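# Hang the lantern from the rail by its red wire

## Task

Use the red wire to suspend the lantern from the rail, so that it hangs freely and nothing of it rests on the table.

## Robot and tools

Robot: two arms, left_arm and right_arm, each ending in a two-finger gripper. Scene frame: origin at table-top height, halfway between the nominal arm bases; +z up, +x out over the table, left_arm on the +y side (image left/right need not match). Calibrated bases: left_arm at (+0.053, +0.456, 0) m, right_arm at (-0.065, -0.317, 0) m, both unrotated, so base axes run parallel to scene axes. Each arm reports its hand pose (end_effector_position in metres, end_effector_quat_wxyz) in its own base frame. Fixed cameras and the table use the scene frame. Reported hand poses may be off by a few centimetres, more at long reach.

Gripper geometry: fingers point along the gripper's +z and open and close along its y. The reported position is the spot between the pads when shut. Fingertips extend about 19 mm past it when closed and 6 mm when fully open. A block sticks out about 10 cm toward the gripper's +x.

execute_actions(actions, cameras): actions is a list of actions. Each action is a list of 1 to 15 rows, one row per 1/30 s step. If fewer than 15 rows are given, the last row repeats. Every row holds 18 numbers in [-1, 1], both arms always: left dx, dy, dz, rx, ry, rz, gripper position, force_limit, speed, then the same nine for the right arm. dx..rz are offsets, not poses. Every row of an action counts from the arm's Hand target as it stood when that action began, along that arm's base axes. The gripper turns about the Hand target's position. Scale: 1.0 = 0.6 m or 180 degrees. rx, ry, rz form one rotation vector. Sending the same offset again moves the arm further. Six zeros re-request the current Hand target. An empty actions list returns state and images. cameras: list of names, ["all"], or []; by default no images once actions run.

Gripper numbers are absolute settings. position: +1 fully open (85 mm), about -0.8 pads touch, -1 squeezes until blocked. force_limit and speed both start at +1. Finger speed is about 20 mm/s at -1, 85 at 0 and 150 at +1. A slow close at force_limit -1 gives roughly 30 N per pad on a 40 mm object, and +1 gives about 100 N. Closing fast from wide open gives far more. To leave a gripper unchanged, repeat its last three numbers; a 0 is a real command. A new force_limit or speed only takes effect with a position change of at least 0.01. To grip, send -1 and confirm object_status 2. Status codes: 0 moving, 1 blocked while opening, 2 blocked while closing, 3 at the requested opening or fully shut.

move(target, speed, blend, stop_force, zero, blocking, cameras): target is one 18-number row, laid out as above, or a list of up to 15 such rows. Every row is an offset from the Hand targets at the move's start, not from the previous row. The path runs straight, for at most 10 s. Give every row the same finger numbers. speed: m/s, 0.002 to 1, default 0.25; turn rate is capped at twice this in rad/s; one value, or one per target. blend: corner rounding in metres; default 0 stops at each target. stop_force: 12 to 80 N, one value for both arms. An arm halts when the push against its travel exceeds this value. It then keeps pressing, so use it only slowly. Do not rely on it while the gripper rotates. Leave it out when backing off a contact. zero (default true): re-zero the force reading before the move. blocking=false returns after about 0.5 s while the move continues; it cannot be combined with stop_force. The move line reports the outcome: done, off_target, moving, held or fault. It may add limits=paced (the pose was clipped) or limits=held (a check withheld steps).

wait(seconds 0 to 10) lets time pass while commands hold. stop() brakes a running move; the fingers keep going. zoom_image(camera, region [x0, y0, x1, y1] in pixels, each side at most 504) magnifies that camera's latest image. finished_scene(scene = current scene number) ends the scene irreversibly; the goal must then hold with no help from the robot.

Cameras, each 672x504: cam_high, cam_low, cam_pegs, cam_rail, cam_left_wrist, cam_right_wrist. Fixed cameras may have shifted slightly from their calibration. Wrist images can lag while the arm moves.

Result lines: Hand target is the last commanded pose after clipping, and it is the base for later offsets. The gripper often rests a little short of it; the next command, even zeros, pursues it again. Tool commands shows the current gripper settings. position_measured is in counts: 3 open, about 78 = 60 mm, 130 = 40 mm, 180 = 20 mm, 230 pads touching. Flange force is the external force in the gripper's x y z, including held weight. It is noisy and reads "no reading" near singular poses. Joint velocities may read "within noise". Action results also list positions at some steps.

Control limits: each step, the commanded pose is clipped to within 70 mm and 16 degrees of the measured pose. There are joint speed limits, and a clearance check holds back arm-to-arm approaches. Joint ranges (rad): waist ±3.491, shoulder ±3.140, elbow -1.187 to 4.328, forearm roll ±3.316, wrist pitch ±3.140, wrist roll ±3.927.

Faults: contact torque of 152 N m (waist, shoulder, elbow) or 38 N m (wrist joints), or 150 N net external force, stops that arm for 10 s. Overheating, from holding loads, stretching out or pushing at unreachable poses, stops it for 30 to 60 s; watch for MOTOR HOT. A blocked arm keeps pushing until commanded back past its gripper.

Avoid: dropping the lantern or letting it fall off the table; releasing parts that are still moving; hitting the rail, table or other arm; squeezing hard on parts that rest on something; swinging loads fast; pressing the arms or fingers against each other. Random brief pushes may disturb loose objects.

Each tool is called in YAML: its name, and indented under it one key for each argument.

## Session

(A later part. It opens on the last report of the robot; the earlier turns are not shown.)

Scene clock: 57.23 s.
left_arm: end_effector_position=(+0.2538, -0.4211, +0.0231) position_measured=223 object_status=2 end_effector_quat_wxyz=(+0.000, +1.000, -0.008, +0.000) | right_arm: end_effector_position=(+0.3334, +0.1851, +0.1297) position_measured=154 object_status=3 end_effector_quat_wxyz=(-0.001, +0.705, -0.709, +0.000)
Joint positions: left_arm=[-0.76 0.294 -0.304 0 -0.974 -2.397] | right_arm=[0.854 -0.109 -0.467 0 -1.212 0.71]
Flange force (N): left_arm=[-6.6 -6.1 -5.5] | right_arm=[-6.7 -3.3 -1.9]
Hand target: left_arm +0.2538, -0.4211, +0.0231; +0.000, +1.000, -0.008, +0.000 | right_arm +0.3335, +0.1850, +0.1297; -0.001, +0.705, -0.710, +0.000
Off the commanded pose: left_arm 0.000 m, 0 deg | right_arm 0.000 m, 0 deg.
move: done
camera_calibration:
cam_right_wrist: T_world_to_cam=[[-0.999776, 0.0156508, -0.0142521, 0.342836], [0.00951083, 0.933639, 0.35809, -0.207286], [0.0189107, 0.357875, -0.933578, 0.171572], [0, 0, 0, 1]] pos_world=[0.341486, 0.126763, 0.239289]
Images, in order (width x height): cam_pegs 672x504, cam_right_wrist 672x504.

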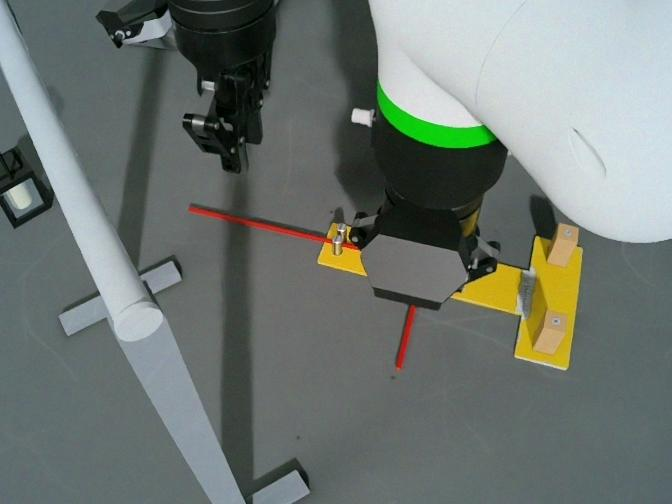

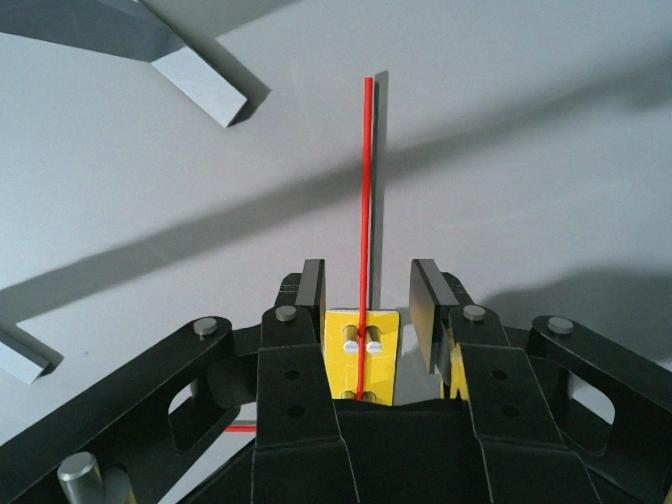

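move:
  target:
    - [0,0,0,0,0,0,-1,-0.5,-1,-0.004,0,-0.1,0,0,0,-0.2,1,1]
    - [0,0,0,0,0,0,-1,-0.5,-1,-0.004,0,-0.175,0,0,0,-0.2,1,1]
  speed: [0.1,0.03]
  stop_force: 15
  cameras: ["cam_right_wrist"]

move:
  target: [0,0,0,0,0,0,-1,-0.5,-1,0,0,0,0,0,0,-1,0,-1]
  cameras: ["cam_right_wrist","cam_pegs","cam_rail"]

Scene clock: 61.13 s.
left_arm: end_effector_position=(+0.2538, -0.4211, +0.0231) position_measured=223 object_status=2 end_effector_quat_wxyz=(+0.000, +1.000, -0.008, +0.000) | right_arm: end_effector_position=(+0.3311, +0.1850, +0.0247) position_measured=154 object_status=3 end_effector_quat_wxyz=(-0.001, +0.705, -0.710, +0.000)
Joint positions: left_arm=[-0.76 0.294 -0.304 0 -0.974 -2.397] | right_arm=[0.859 0.029 -0.614 0 -0.927 0.705]
Flange force (N): left_arm=[-6.3 -5.3 -4.8] | right_arm=[-7.6 -4.2 0.2]
Hand target: left_arm +0.2538, -0.4211, +0.0231; +0.000, +1.000, -0.008, +0.000 | right_arm +0.3311, +0.1850, +0.0247; -0.001, +0.705, -0.710, +0.000
Off the commanded pose: left_arm 0.000 m, 0 deg | right_arm 0.000 m, 0 deg.
move: done
camera_calibration:
cam_right_wrist: T_world_to_cam=[[-0.999771, 0.0159668, -0.0142413, 0.338898], [0.00980962, 0.933633, 0.358095, -0.169765], [0.0190137, 0.357874, -0.933576, 0.0735568], [0, 0, 0, 1]] pos_world=[0.339087, 0.126763, 0.134289]
Images, in order (width x height): cam_right_wrist 672x504.

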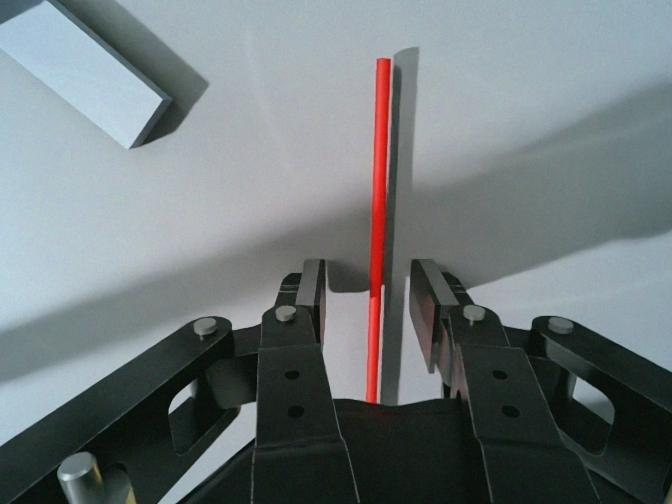

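Scene clock: 63.03 s.
left_arm: end_effector_position=(+0.2538, -0.4211, +0.0231) position_measured=223 object_status=2 end_effector_quat_wxyz=(+0.000, +1.000, -0.008, +0.000) | right_arm: end_effector_position=(+0.3311, +0.1850, +0.0247) position_measured=227 object_status=0 end_effector_quat_wxyz=(-0.001, +0.705, -0.710, +0.000)
Joint positions: left_arm=[-0.76 0.294 -0.304 0 -0.974 -2.397] | right_arm=[0.859 0.029 -0.614 0 -0.927 0.705]
Flange force (N): left_arm=[-5.9 -5.8 -5.0] | right_arm=[-7.7 -4.0 -0.1]
Hand target: left_arm +0.2538, -0.4211, +0.0231; +0.000, +1.000, -0.008, +0.000 | right_arm +0.3311, +0.1850, +0.0247; -0.001, +0.705, -0.710, +0.000
Off the commanded pose: left_arm 0.000 m, 0 deg | right_arm 0.000 m, 0 deg.
move: done
camera_calibration:
cam_right_wrist: T_world_to_cam=[[-0.999771, 0.0159668, -0.0142413, 0.338898], [0.00980962, 0.933633, 0.358095, -0.169765], [0.0190137, 0.357874, -0.933576, 0.0735568], [0, 0, 0, 1]] pos_world=[0.339087, 0.126763, 0.134289]
Images, in order (width x height): cam_pegs 672x504, cam_rail 672x504, cam_right_wrist 672x504.

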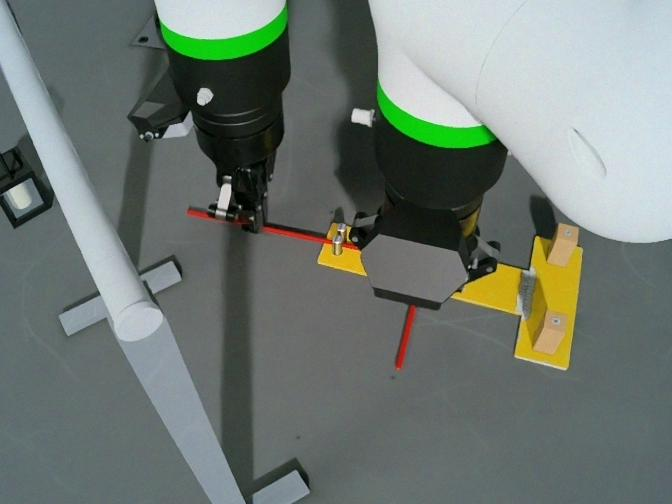

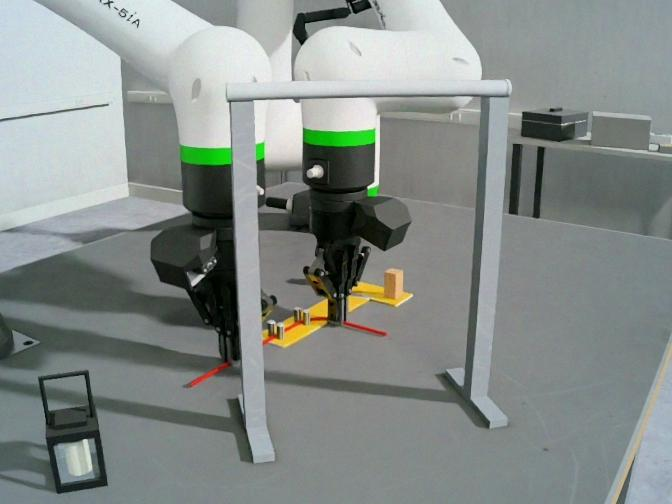

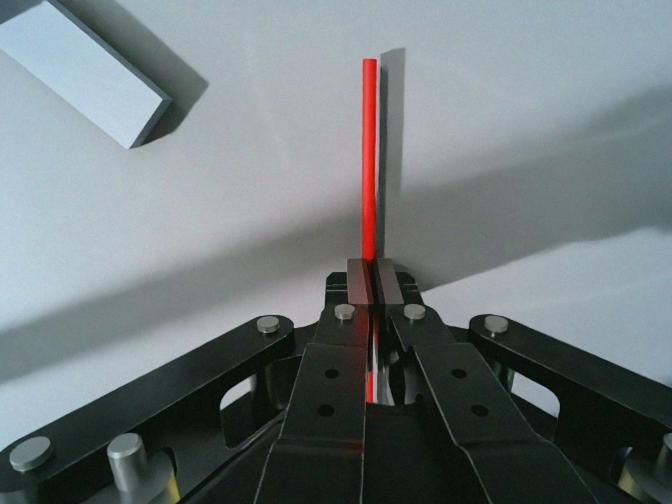

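move:
  target:
    - [-0.006,-0.0272,0,0,0,-0.139,-1,-0.5,-1,0,0,0,0,0,0,-1,0,-1]
    - [-0.0215,-0.0477,0,0,0,-0.278,-1,-0.5,-1,0,0,0,0,0,0,-1,0,-1]
  speed: 0.07
  blend: 0.005
  cameras: ["cam_right_wrist","cam_pegs","cam_rail","cam_left_wrist"]

Scene clock: 70.73 s.
left_arm: end_effector_position=(+0.2410, -0.4496, +0.0230) position_measured=223 object_status=2 end_effector_quat_wxyz=(+0.000, +0.903, -0.430, +0.000) | right_arm: end_effector_position=(+0.3311, +0.1850, +0.0247) position_measured=227 object_status=2 end_effector_quat_wxyz=(-0.001, +0.705, -0.710, +0.000)
Joint positions: left_arm=[-0.821 0.335 -0.249 0 -0.988 -3.208] | right_arm=[0.859 0.029 -0.614 0 -0.927 0.705]
Flange force (N): left_arm=[-6.1 -4.1 -4.3] | right_arm=[-6.5 -2.3 0.0]
Hand target: left_arm +0.2409, -0.4497, +0.0231; +0.000, +0.903, -0.430, +0.000 | right_arm +0.3311, +0.1850, +0.0247; -0.001, +0.705, -0.710, +0.000
Off the commanded pose: left_arm 0.000 m, 0 deg | right_arm 0.000 m, 0 deg.
move: done
camera_calibration:
cam_left_wrist: T_world_to_cam=[[-0.775028, -0.631896, 0.00624841, -0.0884288], [-0.595391, 0.733496, 0.327862, 0.48722], [-0.211758, 0.250382, -0.944705, 0.315591], [0, 0, 0, 1]] pos_world=[0.288381, -0.49227, 0.138952]
cam_right_wrist: T_world_to_cam=[[-0.999771, 0.0159668, -0.0142413, 0.338898], [0.00980962, 0.933633, 0.358095, -0.169765], [0.0190137, 0.357874, -0.933576, 0.0735568], [0, 0, 0, 1]] pos_world=[0.339087, 0.126763, 0.134289]
Images, in order (width x height): cam_pegs 672x504, cam_rail 672x504, cam_left_wrist 672x504, cam_right_wrist 672x504.

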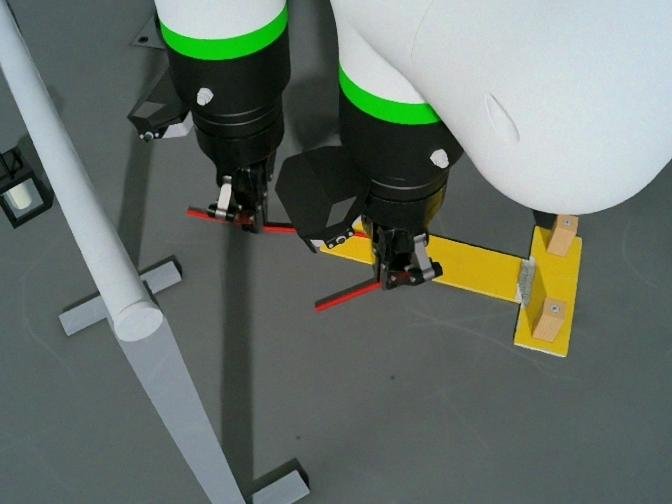

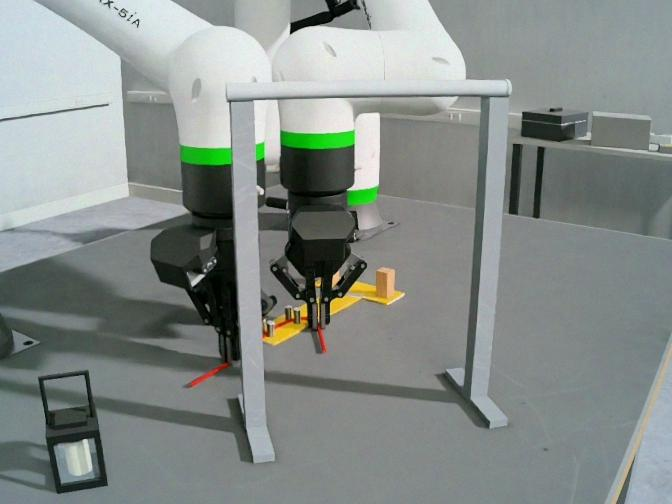

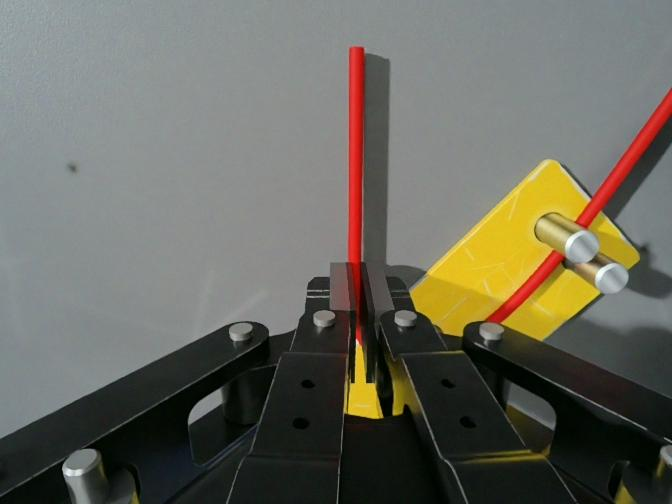

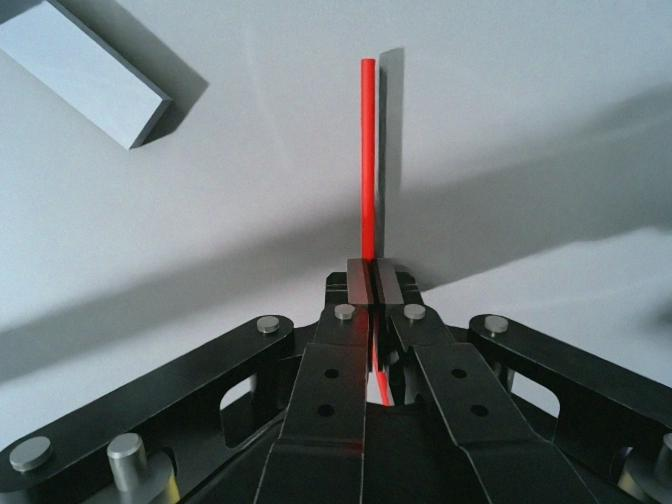

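move:
  target: [-0.0097,-0.0065,0,0,0,-0.067,-1,-0.5,-1,0,0,0,0,0,0,-1,0,-1]
  speed: 0.07

move:
  target:
    - [0,0,0,0,0,0,-0.6,-0.5,-1,0,0,0,0,0,0,-1,0,-1]
    - [0,0,0.2,0,0,0,-0.6,-0.5,-1,0,0,0,0,0,0,-1,0,-1]
    - [-0.06,0.23,0.35,0,0,0.7,-0.1,-0.5,1,0,0,0,0,0,0,-1,0,-1]
  speed: [0.1,0.15,0.25]
  cameras: ["cam_right_wrist","cam_pegs","cam_rail","cam_left_wrist"]

Scene clock: 79.87 s.
left_arm: end_effector_position=(+0.2352, -0.4535, +0.0230) position_measured=223 object_status=2 end_effector_quat_wxyz=(+0.000, +0.853, -0.522, +0.000) | right_arm: end_effector_position=(+0.3311, +0.1850, +0.0247) position_measured=227 object_status=2 end_effector_quat_wxyz=(-0.001, +0.705, -0.710, +0.000)
Joint positions: left_arm=[-0.835 0.336 -0.246 -0.001 -0.989 -3.405] | right_arm=[0.859 0.029 -0.614 0 -0.927 0.705]
Flange force (N): left_arm=[-6.0 -2.2 -3.4] | right_arm=[-7.6 -1.4 0.1]
Hand target: left_arm +0.2351, -0.4536, +0.0231; +0.000, +0.853, -0.522, +0.000 | right_arm +0.3311, +0.1850, +0.0247; -0.001, +0.705, -0.710, +0.000
Off the commanded pose: left_arm 0.000 m, 0 deg | right_arm 0.000 m, 0 deg.
move: done

Scene clock: 87.13 s.
left_arm: end_effector_position=(+0.1991, -0.3156, +0.2330) position_measured=141 object_status=0 end_effector_quat_wxyz=(+0.000, +0.852, +0.523, +0.000) | right_arm: end_effector_position=(+0.3311, +0.1850, +0.0247) position_measured=227 object_status=2 end_effector_quat_wxyz=(-0.001, +0.705, -0.710, +0.000)
Joint positions: left_arm=[-0.651 -0.192 -0.29 0.001 -1.473 -1.39] | right_arm=[0.859 0.029 -0.614 0 -0.927 0.705]
Flange force (N): left_arm=[0.0 -6.7 2.0] | right_arm=[-8.2 -4.5 0.1]
Hand target: left_arm +0.1991, -0.3156, +0.2331; +0.000, +0.852, +0.523, +0.000 | right_arm +0.3311, +0.1850, +0.0247; -0.001, +0.705, -0.710, +0.000
Off the commanded pose: left_arm 0.000 m, 0 deg | right_arm 0.000 m, 0 deg.
move: done
camera_calibration:
cam_left_wrist: T_world_to_cam=[[0.892029, -0.451932, 0.00642048, -0.312719], [-0.428844, -0.8418, 0.327819, -0.235213], [-0.142747, -0.295178, -0.944719, 0.285626], [0, 0, 0, 1]] pos_world=[0.218857, -0.25502, 0.348952]
cam_right_wrist: T_world_to_cam=[[-0.999771, 0.0159668, -0.0142413, 0.338898], [0.00980962, 0.933633, 0.358095, -0.169765], [0.0190137, 0.357874, -0.933576, 0.0735568], [0, 0, 0, 1]] pos_world=[0.339087, 0.126763, 0.134289]
Images, in order (width x height): cam_pegs 672x504, cam_rail 672x504, cam_left_wrist 672x504, cam_right_wrist 672x504.

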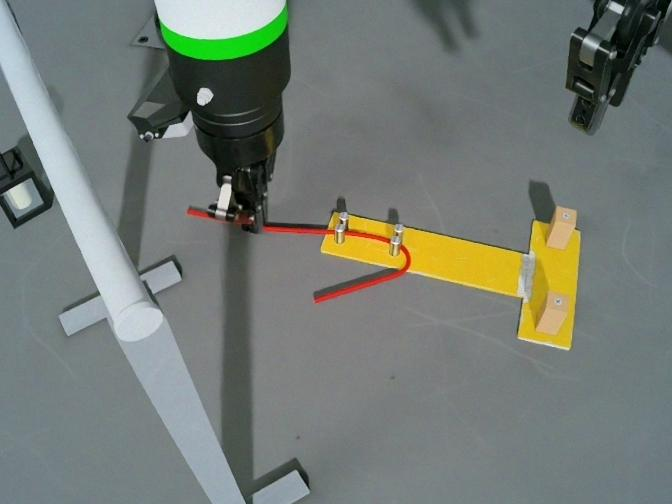

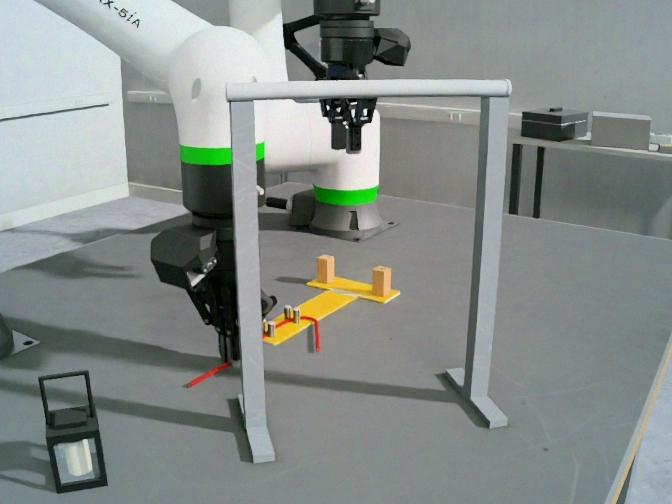

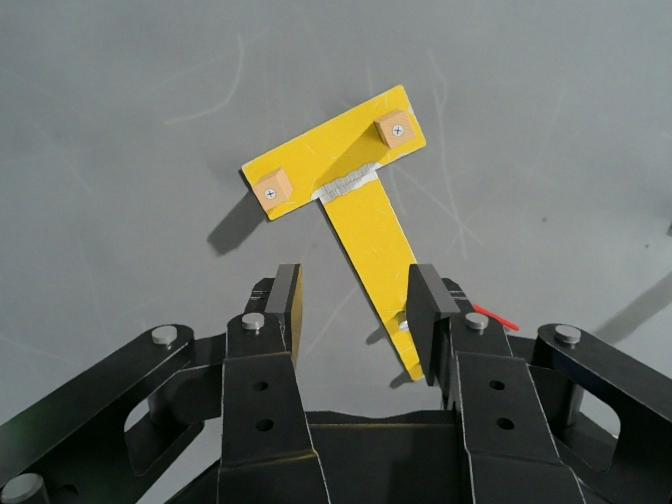

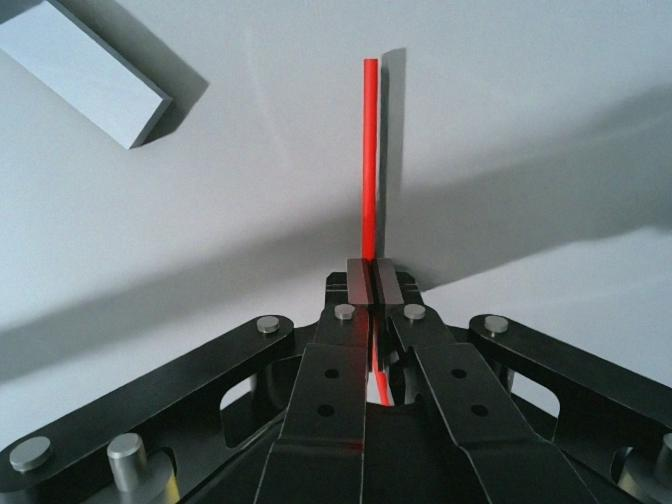

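move:
  target: [0.078,0.034,-0.188,0,0,0.139,-0.1,-0.5,1,0,0,0,0,0,0,-1,0,-1]
  cameras: ["cam_left_wrist","cam_pegs"]

Scene clock: 89.40 s.
left_arm: end_effector_position=(+0.2459, -0.2953, +0.1203) position_measured=141 object_status=3 end_effector_quat_wxyz=(+0.000, +0.719, +0.695, +0.000) | right_arm: end_effector_position=(+0.3311, +0.1850, +0.0247) position_measured=227 object_status=2 end_effector_quat_wxyz=(-0.001, +0.705, -0.710, +0.000)
Joint positions: left_arm=[-0.53 -0.092 -0.475 0.001 -1.188 -1.075] | right_arm=[0.859 0.029 -0.614 0 -0.927 0.705]
Flange force (N): left_arm=[3.7 -7.5 0.5] | right_arm=[-8.1 -4.6 0.5]
Hand target: left_arm +0.2459, -0.2952, +0.1203; +0.000, +0.719, +0.695, +0.000 | right_arm +0.3311, +0.1850, +0.0247; -0.001, +0.705, -0.710, +0.000
Off the commanded pose: left_arm 0.000 m, 0 deg | right_arm 0.000 m, 0 deg.
move: done
camera_calibration:
cam_left_wrist: T_world_to_cam=[[0.999458, -0.0322989, 0.0063219, -0.247017], [-0.0325846, -0.94408, 0.328101, -0.288805], [-0.00462891, -0.328129, -0.944621, 0.148136], [0, 0, 0, 1]] pos_world=[0.238159, -0.232025, 0.236251]
Images, in order (width x height): cam_pegs 672x504, cam_left_wrist 672x504.

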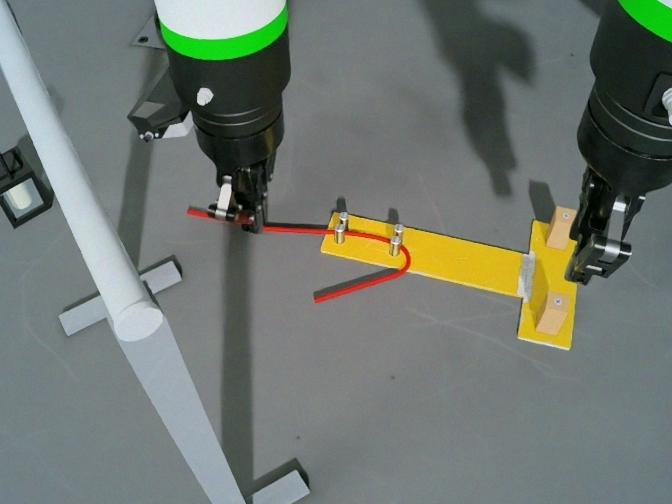

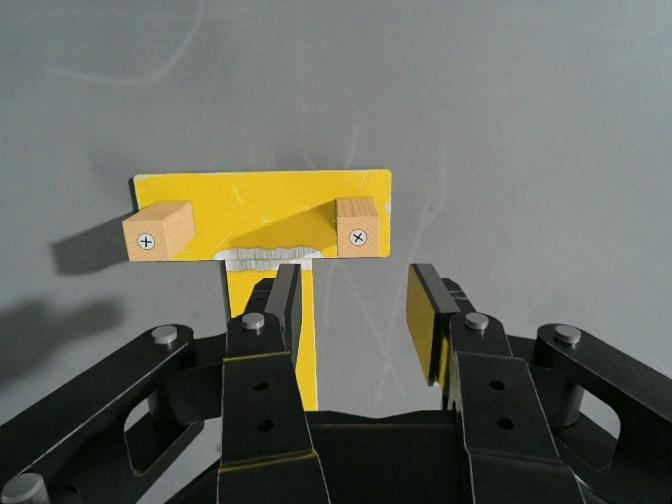

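move:
  target: [0.001,-0.001,-0.13,0,0,0,-0.1,-1,-1,0,0,0,0,0,0,-1,0,-1]
  speed: 0.06
  stop_force: 15

move:
  target: [0,0,0,0,0,0,-1,-1,-1,0,0,0,0,0,0,-1,0,-1]
  cameras: ["cam_left_wrist","cam_pegs","cam_rail"]

Scene clock: 92.63 s.
left_arm: end_effector_position=(+0.2465, -0.2958, +0.0423) position_measured=141 object_status=3 end_effector_quat_wxyz=(+0.000, +0.719, +0.695, +0.000) | right_arm: end_effector_position=(+0.3311, +0.1850, +0.0247) position_measured=227 object_status=2 end_effector_quat_wxyz=(-0.001, +0.705, -0.710, +0.000)
Joint positions: left_arm=[-0.531 0.014 -0.579 0.001 -0.977 -1.074] | right_arm=[0.859 0.029 -0.614 0 -0.927 0.705]
Flange force (N): left_arm=[3.7 -6.1 -2.4] | right_arm=[-7.4 -3.4 0.3]
Hand target: left_arm +0.2465, -0.2958, +0.0423; +0.000, +0.719, +0.695, +0.000 | right_arm +0.3311, +0.1850, +0.0247; -0.001, +0.705, -0.710, +0.000
Off the commanded pose: left_arm 0.000 m, 0 deg | right_arm 0.000 m, 0 deg.
move: done

Scene clock: 93.63 s.
left_arm: end_effector_position=(+0.2465, -0.2958, +0.0423) position_measured=180 object_status=0 end_effector_quat_wxyz=(+0.000, +0.719, +0.695, +0.000) | right_arm: end_effector_position=(+0.3311, +0.1850, +0.0247) position_measured=227 object_status=2 end_effector_quat_wxyz=(-0.001, +0.705, -0.710, +0.000)
Joint positions: left_arm=[-0.531 0.014 -0.579 0.001 -0.977 -1.074] | right_arm=[0.859 0.029 -0.614 0 -0.927 0.705]
Flange force (N): left_arm=[6.6 -5.7 -12.1] | right_arm=[-8.0 -3.8 0.3]
Hand target: left_arm +0.2465, -0.2958, +0.0423; +0.000, +0.719, +0.695, +0.000 | right_arm +0.3311, +0.1850, +0.0247; -0.001, +0.705, -0.710, +0.000
Off the commanded pose: left_arm 0.000 m, 0 deg | right_arm 0.000 m, 0 deg.
move: done
camera_calibration:
cam_left_wrist: T_world_to_cam=[[0.999462, -0.0321746, 0.00637601, -0.24712], [-0.032486, -0.944157, 0.327889, -0.263641], [-0.00452975, -0.32792, -0.944695, 0.0742366], [0, 0, 0, 1]] pos_world=[0.238758, -0.232526, 0.158152]
Images, in order (width x height): cam_pegs 672x504, cam_rail 672x504, cam_left_wrist 672x504.

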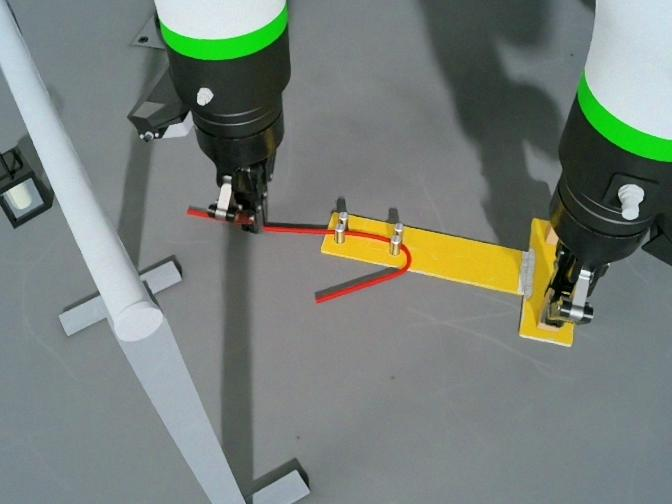

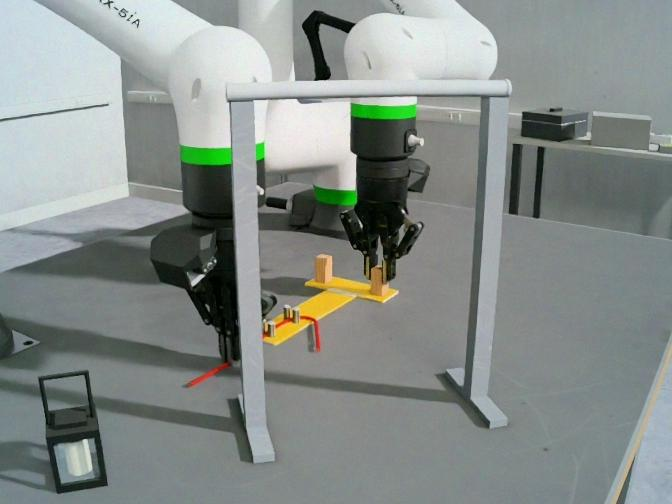

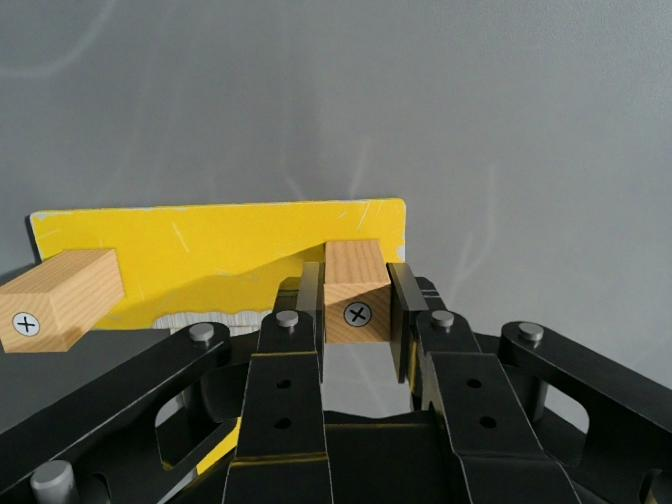

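move:
  target:
    - [0,0,0,0,0,0,-1,-1,-1,-0.0674,0.0165,0,0,0,-0.1667,-1,0,-1]
    - [0,0,0,0,0,0,-1,-1,-1,-0.1153,0.0623,0,0,0,-0.333,-1,0,-1]
    - [0,0,0,0,0,0,-1,-1,-1,-0.133,0.1232,0,0,0,-0.5,-1,0,-1]
  speed: 0.1
  blend: 0.006
  cameras: ["cam_right_wrist","cam_pegs","cam_rail","cam_left_wrist"]

Scene clock: 104.00 s.
left_arm: end_effector_position=(+0.2465, -0.2958, +0.0422) position_measured=180 object_status=2 end_effector_quat_wxyz=(+0.000, +0.719, +0.695, +0.000) | right_arm: end_effector_position=(+0.2513, +0.2589, +0.0247) position_measured=227 object_status=2 end_effector_quat_wxyz=(+0.000, +0.003, +1.000, +0.000)
Joint positions: left_arm=[-0.531 0.014 -0.579 0.001 -0.977 -1.074] | right_arm=[1.17 -0.018 -0.662 0.001 -0.928 -1.178]
Flange force (N): left_arm=[6.8 -5.7 -2.7] | right_arm=[1.2 5.2 0.1]
Hand target: left_arm +0.2465, -0.2958, +0.0423; +0.000, +0.719, +0.695, +0.000 | right_arm +0.2513, +0.2589, +0.0247; +0.000, +0.003, +1.000, +0.000
Off the commanded pose: left_arm 0.000 m, 0 deg | right_arm 0.000 m, 0 deg.
move: done
camera_calibration:
cam_left_wrist: T_world_to_cam=[[0.999459, -0.0322703, 0.00640688, -0.247146], [-0.032587, -0.944185, 0.327799, -0.263609], [-0.00452891, -0.327831, -0.944726, 0.0742622], [0, 0, 0, 1]] pos_world=[0.238758, -0.232526, 0.158152]
cam_right_wrist: T_world_to_cam=[[0.0158731, 0.999772, -0.0142761, -0.252001], [0.933635, -0.00970967, 0.358094, -0.225809], [0.357874, -0.0190127, -0.933576, 0.0610834], [0, 0, 0, 1]] pos_world=[0.192963, 0.250913, 0.134289]
Images, in order (width x height): cam_pegs 672x504, cam_rail 672x504, cam_left_wrist 672x504, cam_right_wrist 672x504.

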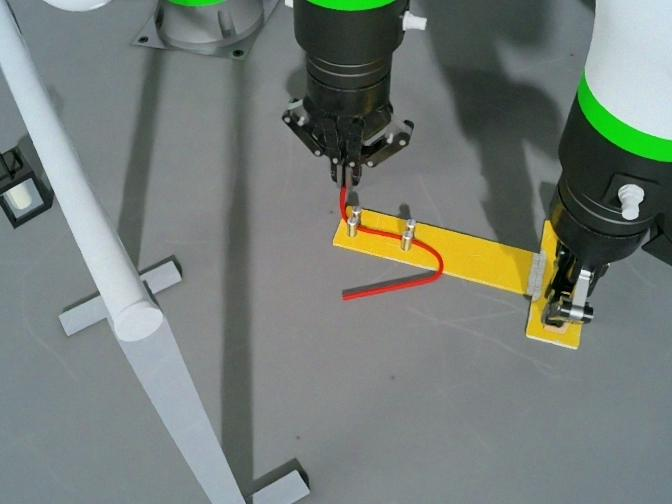

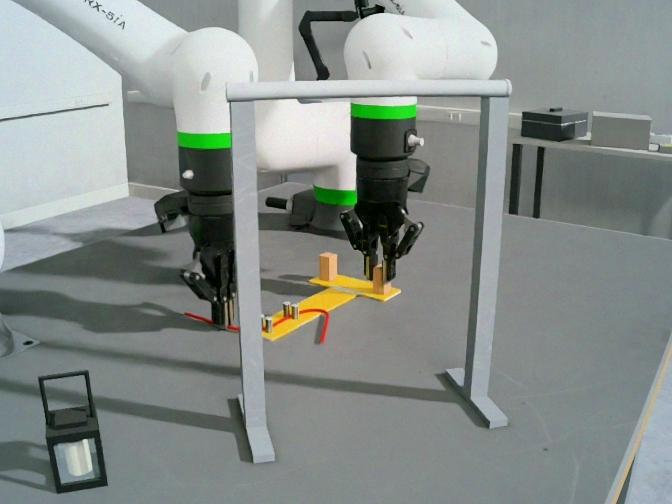

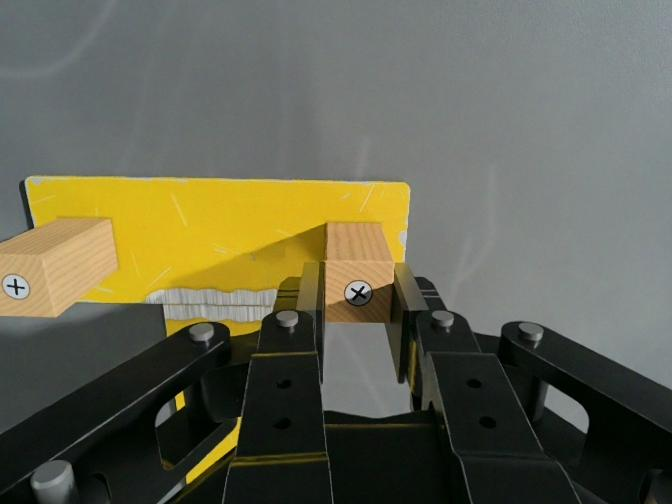

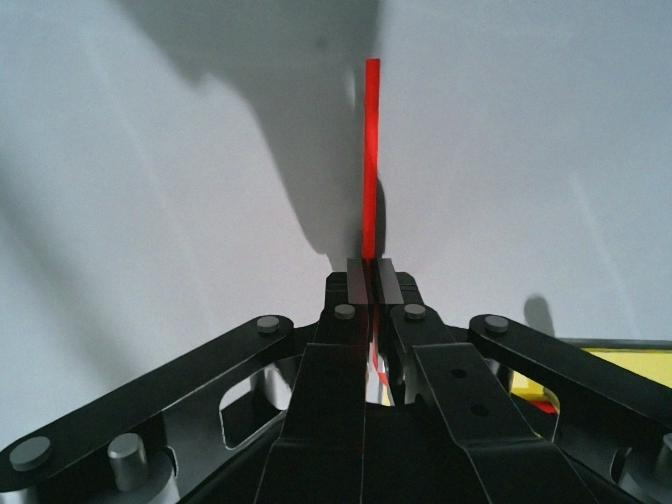

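move:
  target:
    - [0,0,0,0,0,0,-1,-1,-1,0.0117,0.0445,0,0,0,-0.1667,-1,0,-1]
    - [0,0,0,0,0,0,-1,-1,-1,0.0422,0.075,0,0,0,-0.333,-1,0,-1]
  speed: 0.1
  blend: 0.006
  cameras: ["cam_right_wrist","cam_pegs","cam_high"]

Scene clock: 110.47 s.
left_arm: end_effector_position=(+0.2465, -0.2958, +0.0422) position_measured=180 object_status=2 end_effector_quat_wxyz=(+0.000, +0.719, +0.695, +0.000) | right_arm: end_effector_position=(+0.2766, +0.3039, +0.0247) position_measured=227 object_status=2 end_effector_quat_wxyz=(+0.000, +0.502, +0.865, -0.001)
Joint positions: left_arm=[-0.531 0.014 -0.579 0.001 -0.977 -1.074] | right_arm=[1.155 0.108 -0.528 0 -0.935 -2.208]
Flange force (N): left_arm=[2.5 -6.2 -2.1] | right_arm=[7.6 5.3 0.5]
Hand target: left_arm +0.2465, -0.2958, +0.0423; +0.000, +0.719, +0.695, +0.000 | right_arm +0.2766, +0.3039, +0.0247; +0.000, +0.502, +0.865, -0.001
Off the commanded pose: left_arm 0.000 m, 0 deg | right_arm 0.000 m, 0 deg.
move: done
camera_calibration:
cam_right_wrist: T_world_to_cam=[[0.873309, 0.486959, -0.014246, -0.378682], [0.459168, -0.812995, 0.358056, 0.126319], [0.162777, -0.319235, -0.933591, 0.198067], [0, 0, 0, 1]] pos_world=[0.240464, 0.350329, 0.134289]
Images, in order (width x height): cam_high 672x504, cam_pegs 672x504, cam_right_wrist 672x504.

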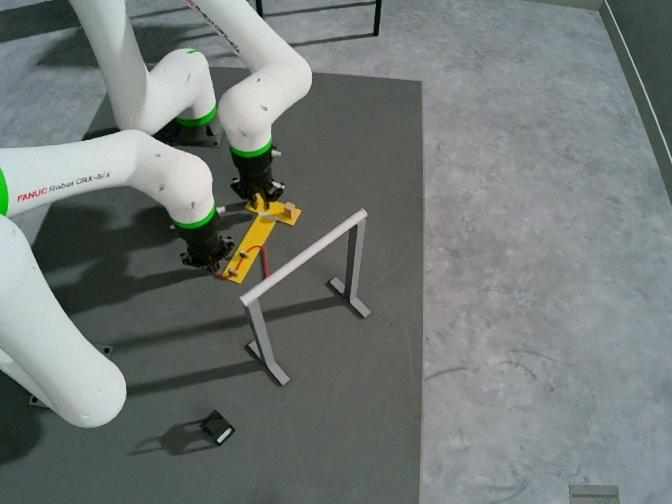

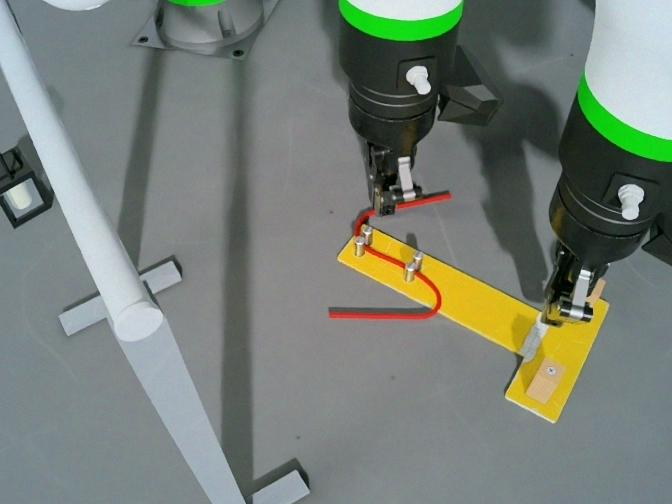

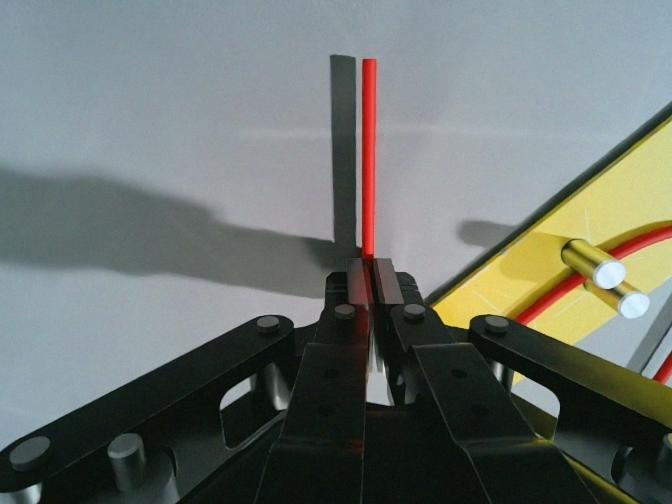

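move:
  target: [0,0,0,0,0,0,-1,-1,-1,0.03,0.0092,0,0,0,-0.139,-1,0,-1]
  speed: 0.1
  cameras: ["cam_right_wrist","cam_pegs"]

Scene clock: 114.17 s.
left_arm: end_effector_position=(+0.2465, -0.2958, +0.0423) position_measured=180 object_status=2 end_effector_quat_wxyz=(+0.000, +0.719, +0.695, +0.000) | right_arm: end_effector_position=(+0.2946, +0.3095, +0.0247) position_measured=227 object_status=2 end_effector_quat_wxyz=(+0.000, +0.678, +0.735, -0.001)
Joint positions: left_arm=[-0.531 0.014 -0.579 0.001 -0.977 -1.074] | right_arm=[1.119 0.147 -0.483 0 -0.942 -2.608]
Flange force (N): left_arm=[2.8 -5.7 -2.1] | right_arm=[9.4 2.2 -0.3]
Hand target: left_arm +0.2465, -0.2958, +0.0423; +0.000, +0.719, +0.695, +0.000 | right_arm +0.2946, +0.3095, +0.0247; +0.000, +0.678, +0.735, -0.001
Off the commanded pose: left_arm 0.000 m, 0 deg | right_arm 0.000 m, 0 deg.
move: done
camera_calibration:
cam_right_wrist: T_world_to_cam=[[0.997301, 0.0720129, -0.01434, -0.305191], [0.0723655, -0.930877, 0.358093, 0.272991], [0.0124385, -0.358164, -0.933576, 0.253243], [0, 0, 0, 1]] pos_world=[0.281462, 0.366802, 0.134289]
Images, in order (width x height): cam_pegs 672x504, cam_right_wrist 672x504.

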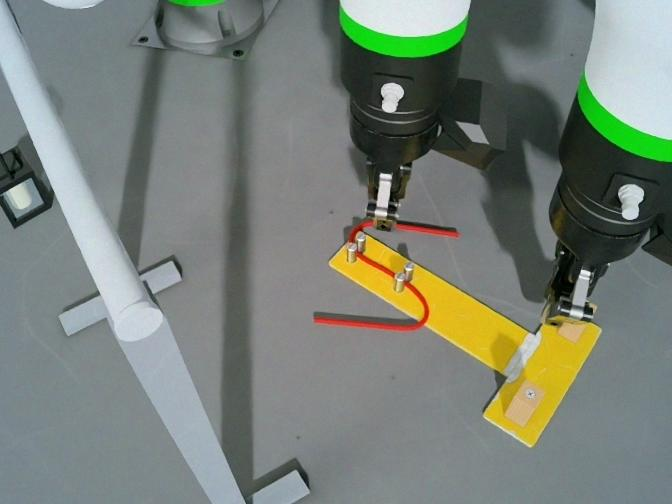

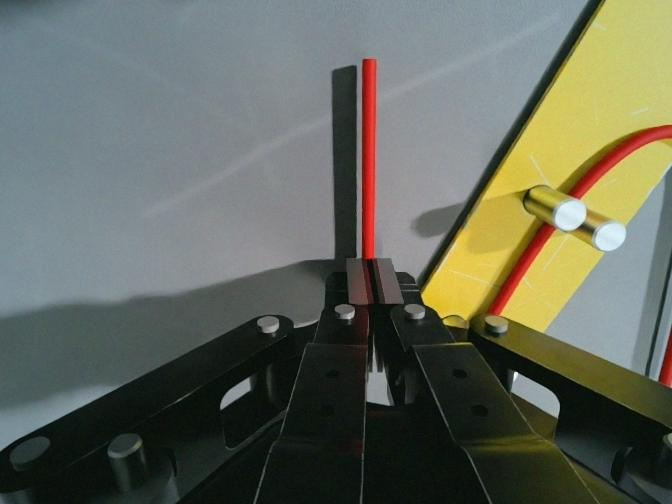

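move:
  target:
    - [0,0,0,0,0,0,-1,-1,-1,0,0,0.1,0,0,0,-1,0,-1]
  speed: 0.05
  cameras: ["cam_right_wrist","cam_pegs","cam_rail"]

Scene clock: 119.93 s.
left_arm: end_effector_position=(+0.2465, -0.2958, +0.0423) position_measured=180 object_status=2 end_effector_quat_wxyz=(+0.000, +0.719, +0.695, +0.000) | right_arm: end_effector_position=(+0.2946, +0.3095, +0.0847) position_measured=227 object_status=2 end_effector_quat_wxyz=(+0.000, +0.678, +0.735, -0.001)
Joint positions: left_arm=[-0.531 0.014 -0.579 0.001 -0.977 -1.074] | right_arm=[1.119 0.062 -0.415 0 -1.096 -2.609]
Flange force (N): left_arm=[2.1 -6.6 -2.9] | right_arm=[9.8 3.9 0.8]
Hand target: left_arm +0.2465, -0.2958, +0.0423; +0.000, +0.719, +0.695, +0.000 | right_arm +0.2946, +0.3095, +0.0847; +0.000, +0.678, +0.735, -0.001
Off the commanded pose: left_arm 0.000 m, 0 deg | right_arm 0.000 m, 0 deg.
move: done
camera_calibration:
cam_right_wrist: T_world_to_cam=[[0.997307, 0.0719531, -0.0142113, -0.304337], [0.0722636, -0.930882, 0.358101, 0.25157], [0.0125375, -0.358163, -0.933575, 0.309136], [0, 0, 0, 1]] pos_world=[0.281462, 0.366801, 0.194189]
Images, in order (width x height): cam_pegs 672x504, cam_rail 672x504, cam_right_wrist 672x504.

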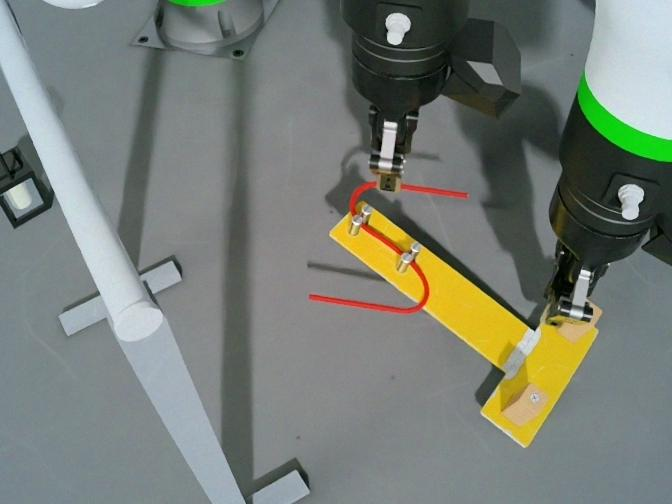

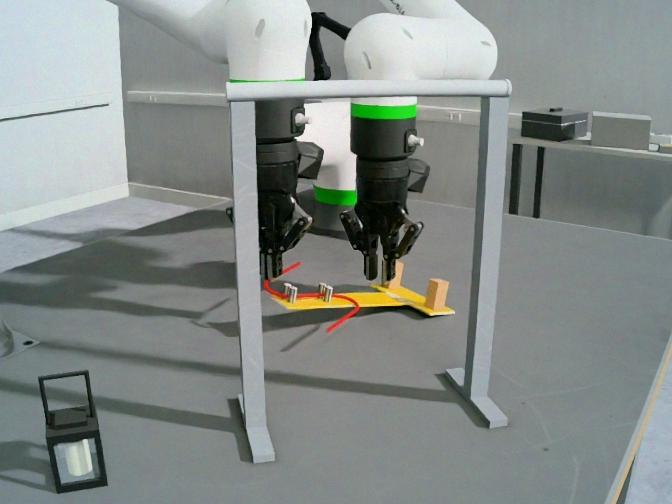

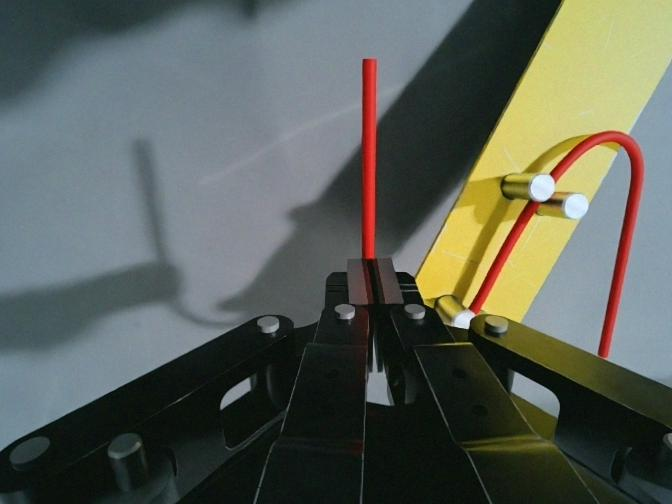

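move:
  target:
    - [0,0,0,0,0,0,-0.1,-1,-1,0,0,0,0,0,0,-1,0,-1]
    - [0,0,0.15,0,0,0,-0.1,-1,-1,0,0,0.1,0,0,0,-1,0,-1]
    - [-0.02,0.25,0.45,0,0,0,-0.1,-1,-1,-0.05,-0.15,0.53,0,0,0.6,-1,0,-1]
  speed: [0.1,0.1,0.35]
  blend: [0,0.01,0]

move:
  target: [0,0,0,0,0,0,-0.1,-1,-1,0.034,0.129,0,0,0,0.706,-1,0,-1]
  speed: 0.4
  cameras: ["cam_right_wrist","cam_pegs","cam_rail","cam_high"]

Scene clock: 126.10 s.
left_arm: end_effector_position=(+0.2345, -0.1458, +0.3122) position_measured=141 object_status=3 end_effector_quat_wxyz=(+0.000, +0.719, +0.695, +0.000) | right_arm: end_effector_position=(+0.2646, +0.2195, +0.4027) position_measured=227 object_status=2 end_effector_quat_wxyz=(+0.001, -0.196, +0.981, +0.000)
Joint positions: left_arm=[-0.065 -0.456 -0.289 0.001 -1.738 -1.54] | right_arm=[1.081 -0.226 0.082 0.001 -1.878 -0.686]
Flange force (N): left_arm=[-1.1 -5.4 3.4] | right_arm=[-4.0 6.4 -7.5]
Hand target: left_arm +0.2345, -0.1458, +0.3123; +0.000, +0.719, +0.695, +0.000 | right_arm +0.2646, +0.2195, +0.4027; +0.001, -0.196, +0.981, +0.000
Off the commanded pose: left_arm 0.000 m, 0 deg | right_arm 0.000 m, 0 deg.
move: done

Scene clock: 129.50 s.
left_arm: end_effector_position=(+0.2345, -0.1458, +0.3123) position_measured=141 object_status=3 end_effector_quat_wxyz=(+0.000, +0.719, +0.695, +0.000) | right_arm: end_effector_position=(+0.2850, +0.2969, +0.4027) position_measured=227 object_status=2 end_effector_quat_wxyz=(+0.000, +0.965, -0.261, +0.000)
Joint positions: left_arm=[-0.065 -0.456 -0.289 0.001 -1.738 -1.54] | right_arm=[1.127 -0.055 0.23 -0.001 -1.855 1.486]
Flange force (N): left_arm=[-1.9 -5.2 3.4] | right_arm=[-2.5 -8.9 -7.8]
Hand target: left_arm +0.2345, -0.1458, +0.3123; +0.000, +0.719, +0.695, +0.000 | right_arm +0.2850, +0.2969, +0.4027; +0.000, +0.965, -0.261, +0.000
Off the commanded pose: left_arm 0.000 m, 0 deg | right_arm 0.000 m, 0 deg.
move: done
camera_calibration:
cam_right_wrist: T_world_to_cam=[[-0.511983, -0.858878, -0.0142272, 0.417129], [-0.804596, 0.473693, 0.358106, -0.0404526], [-0.30083, 0.194791, -0.933573, 0.526867], [0, 0, 0, 1]] pos_world=[0.339512, 0.274795, 0.512289]
Images, in order (width x height): cam_high 672x504, cam_pegs 672x504, cam_rail 672x504, cam_right_wrist 672x504.

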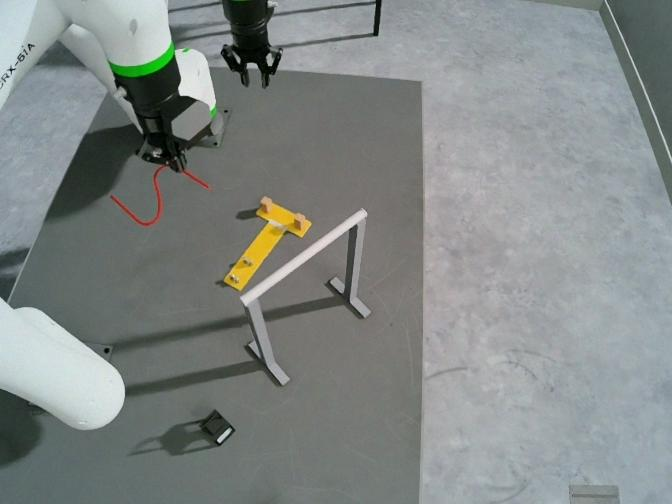

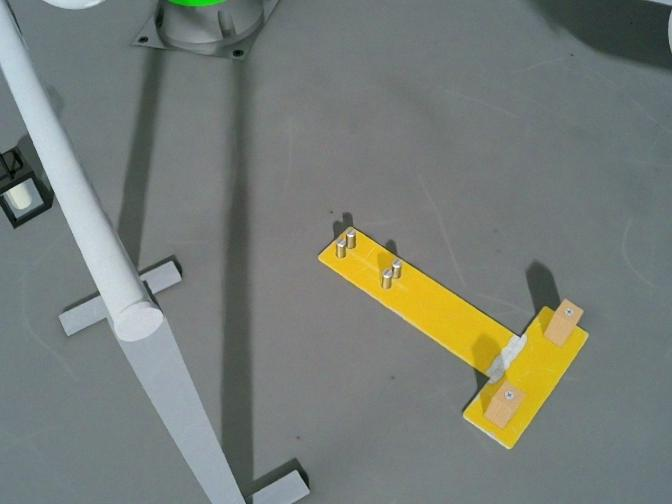

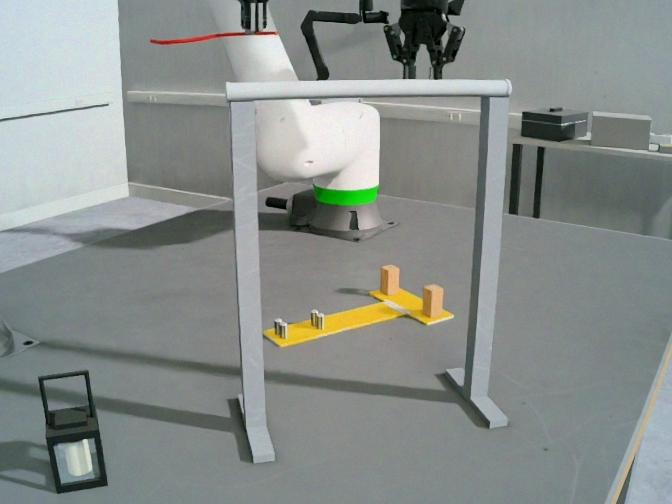

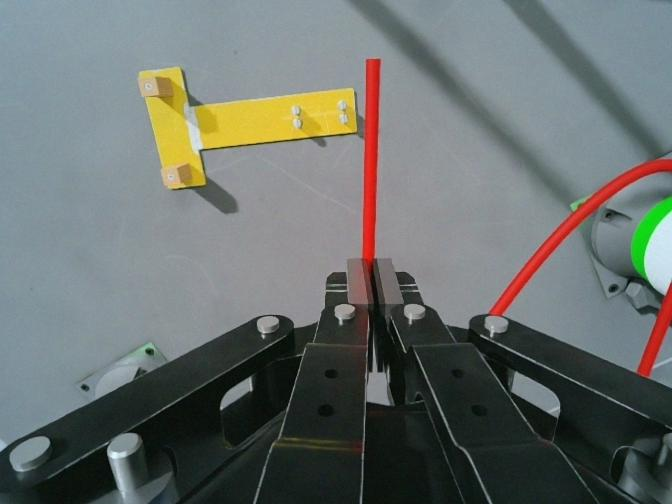

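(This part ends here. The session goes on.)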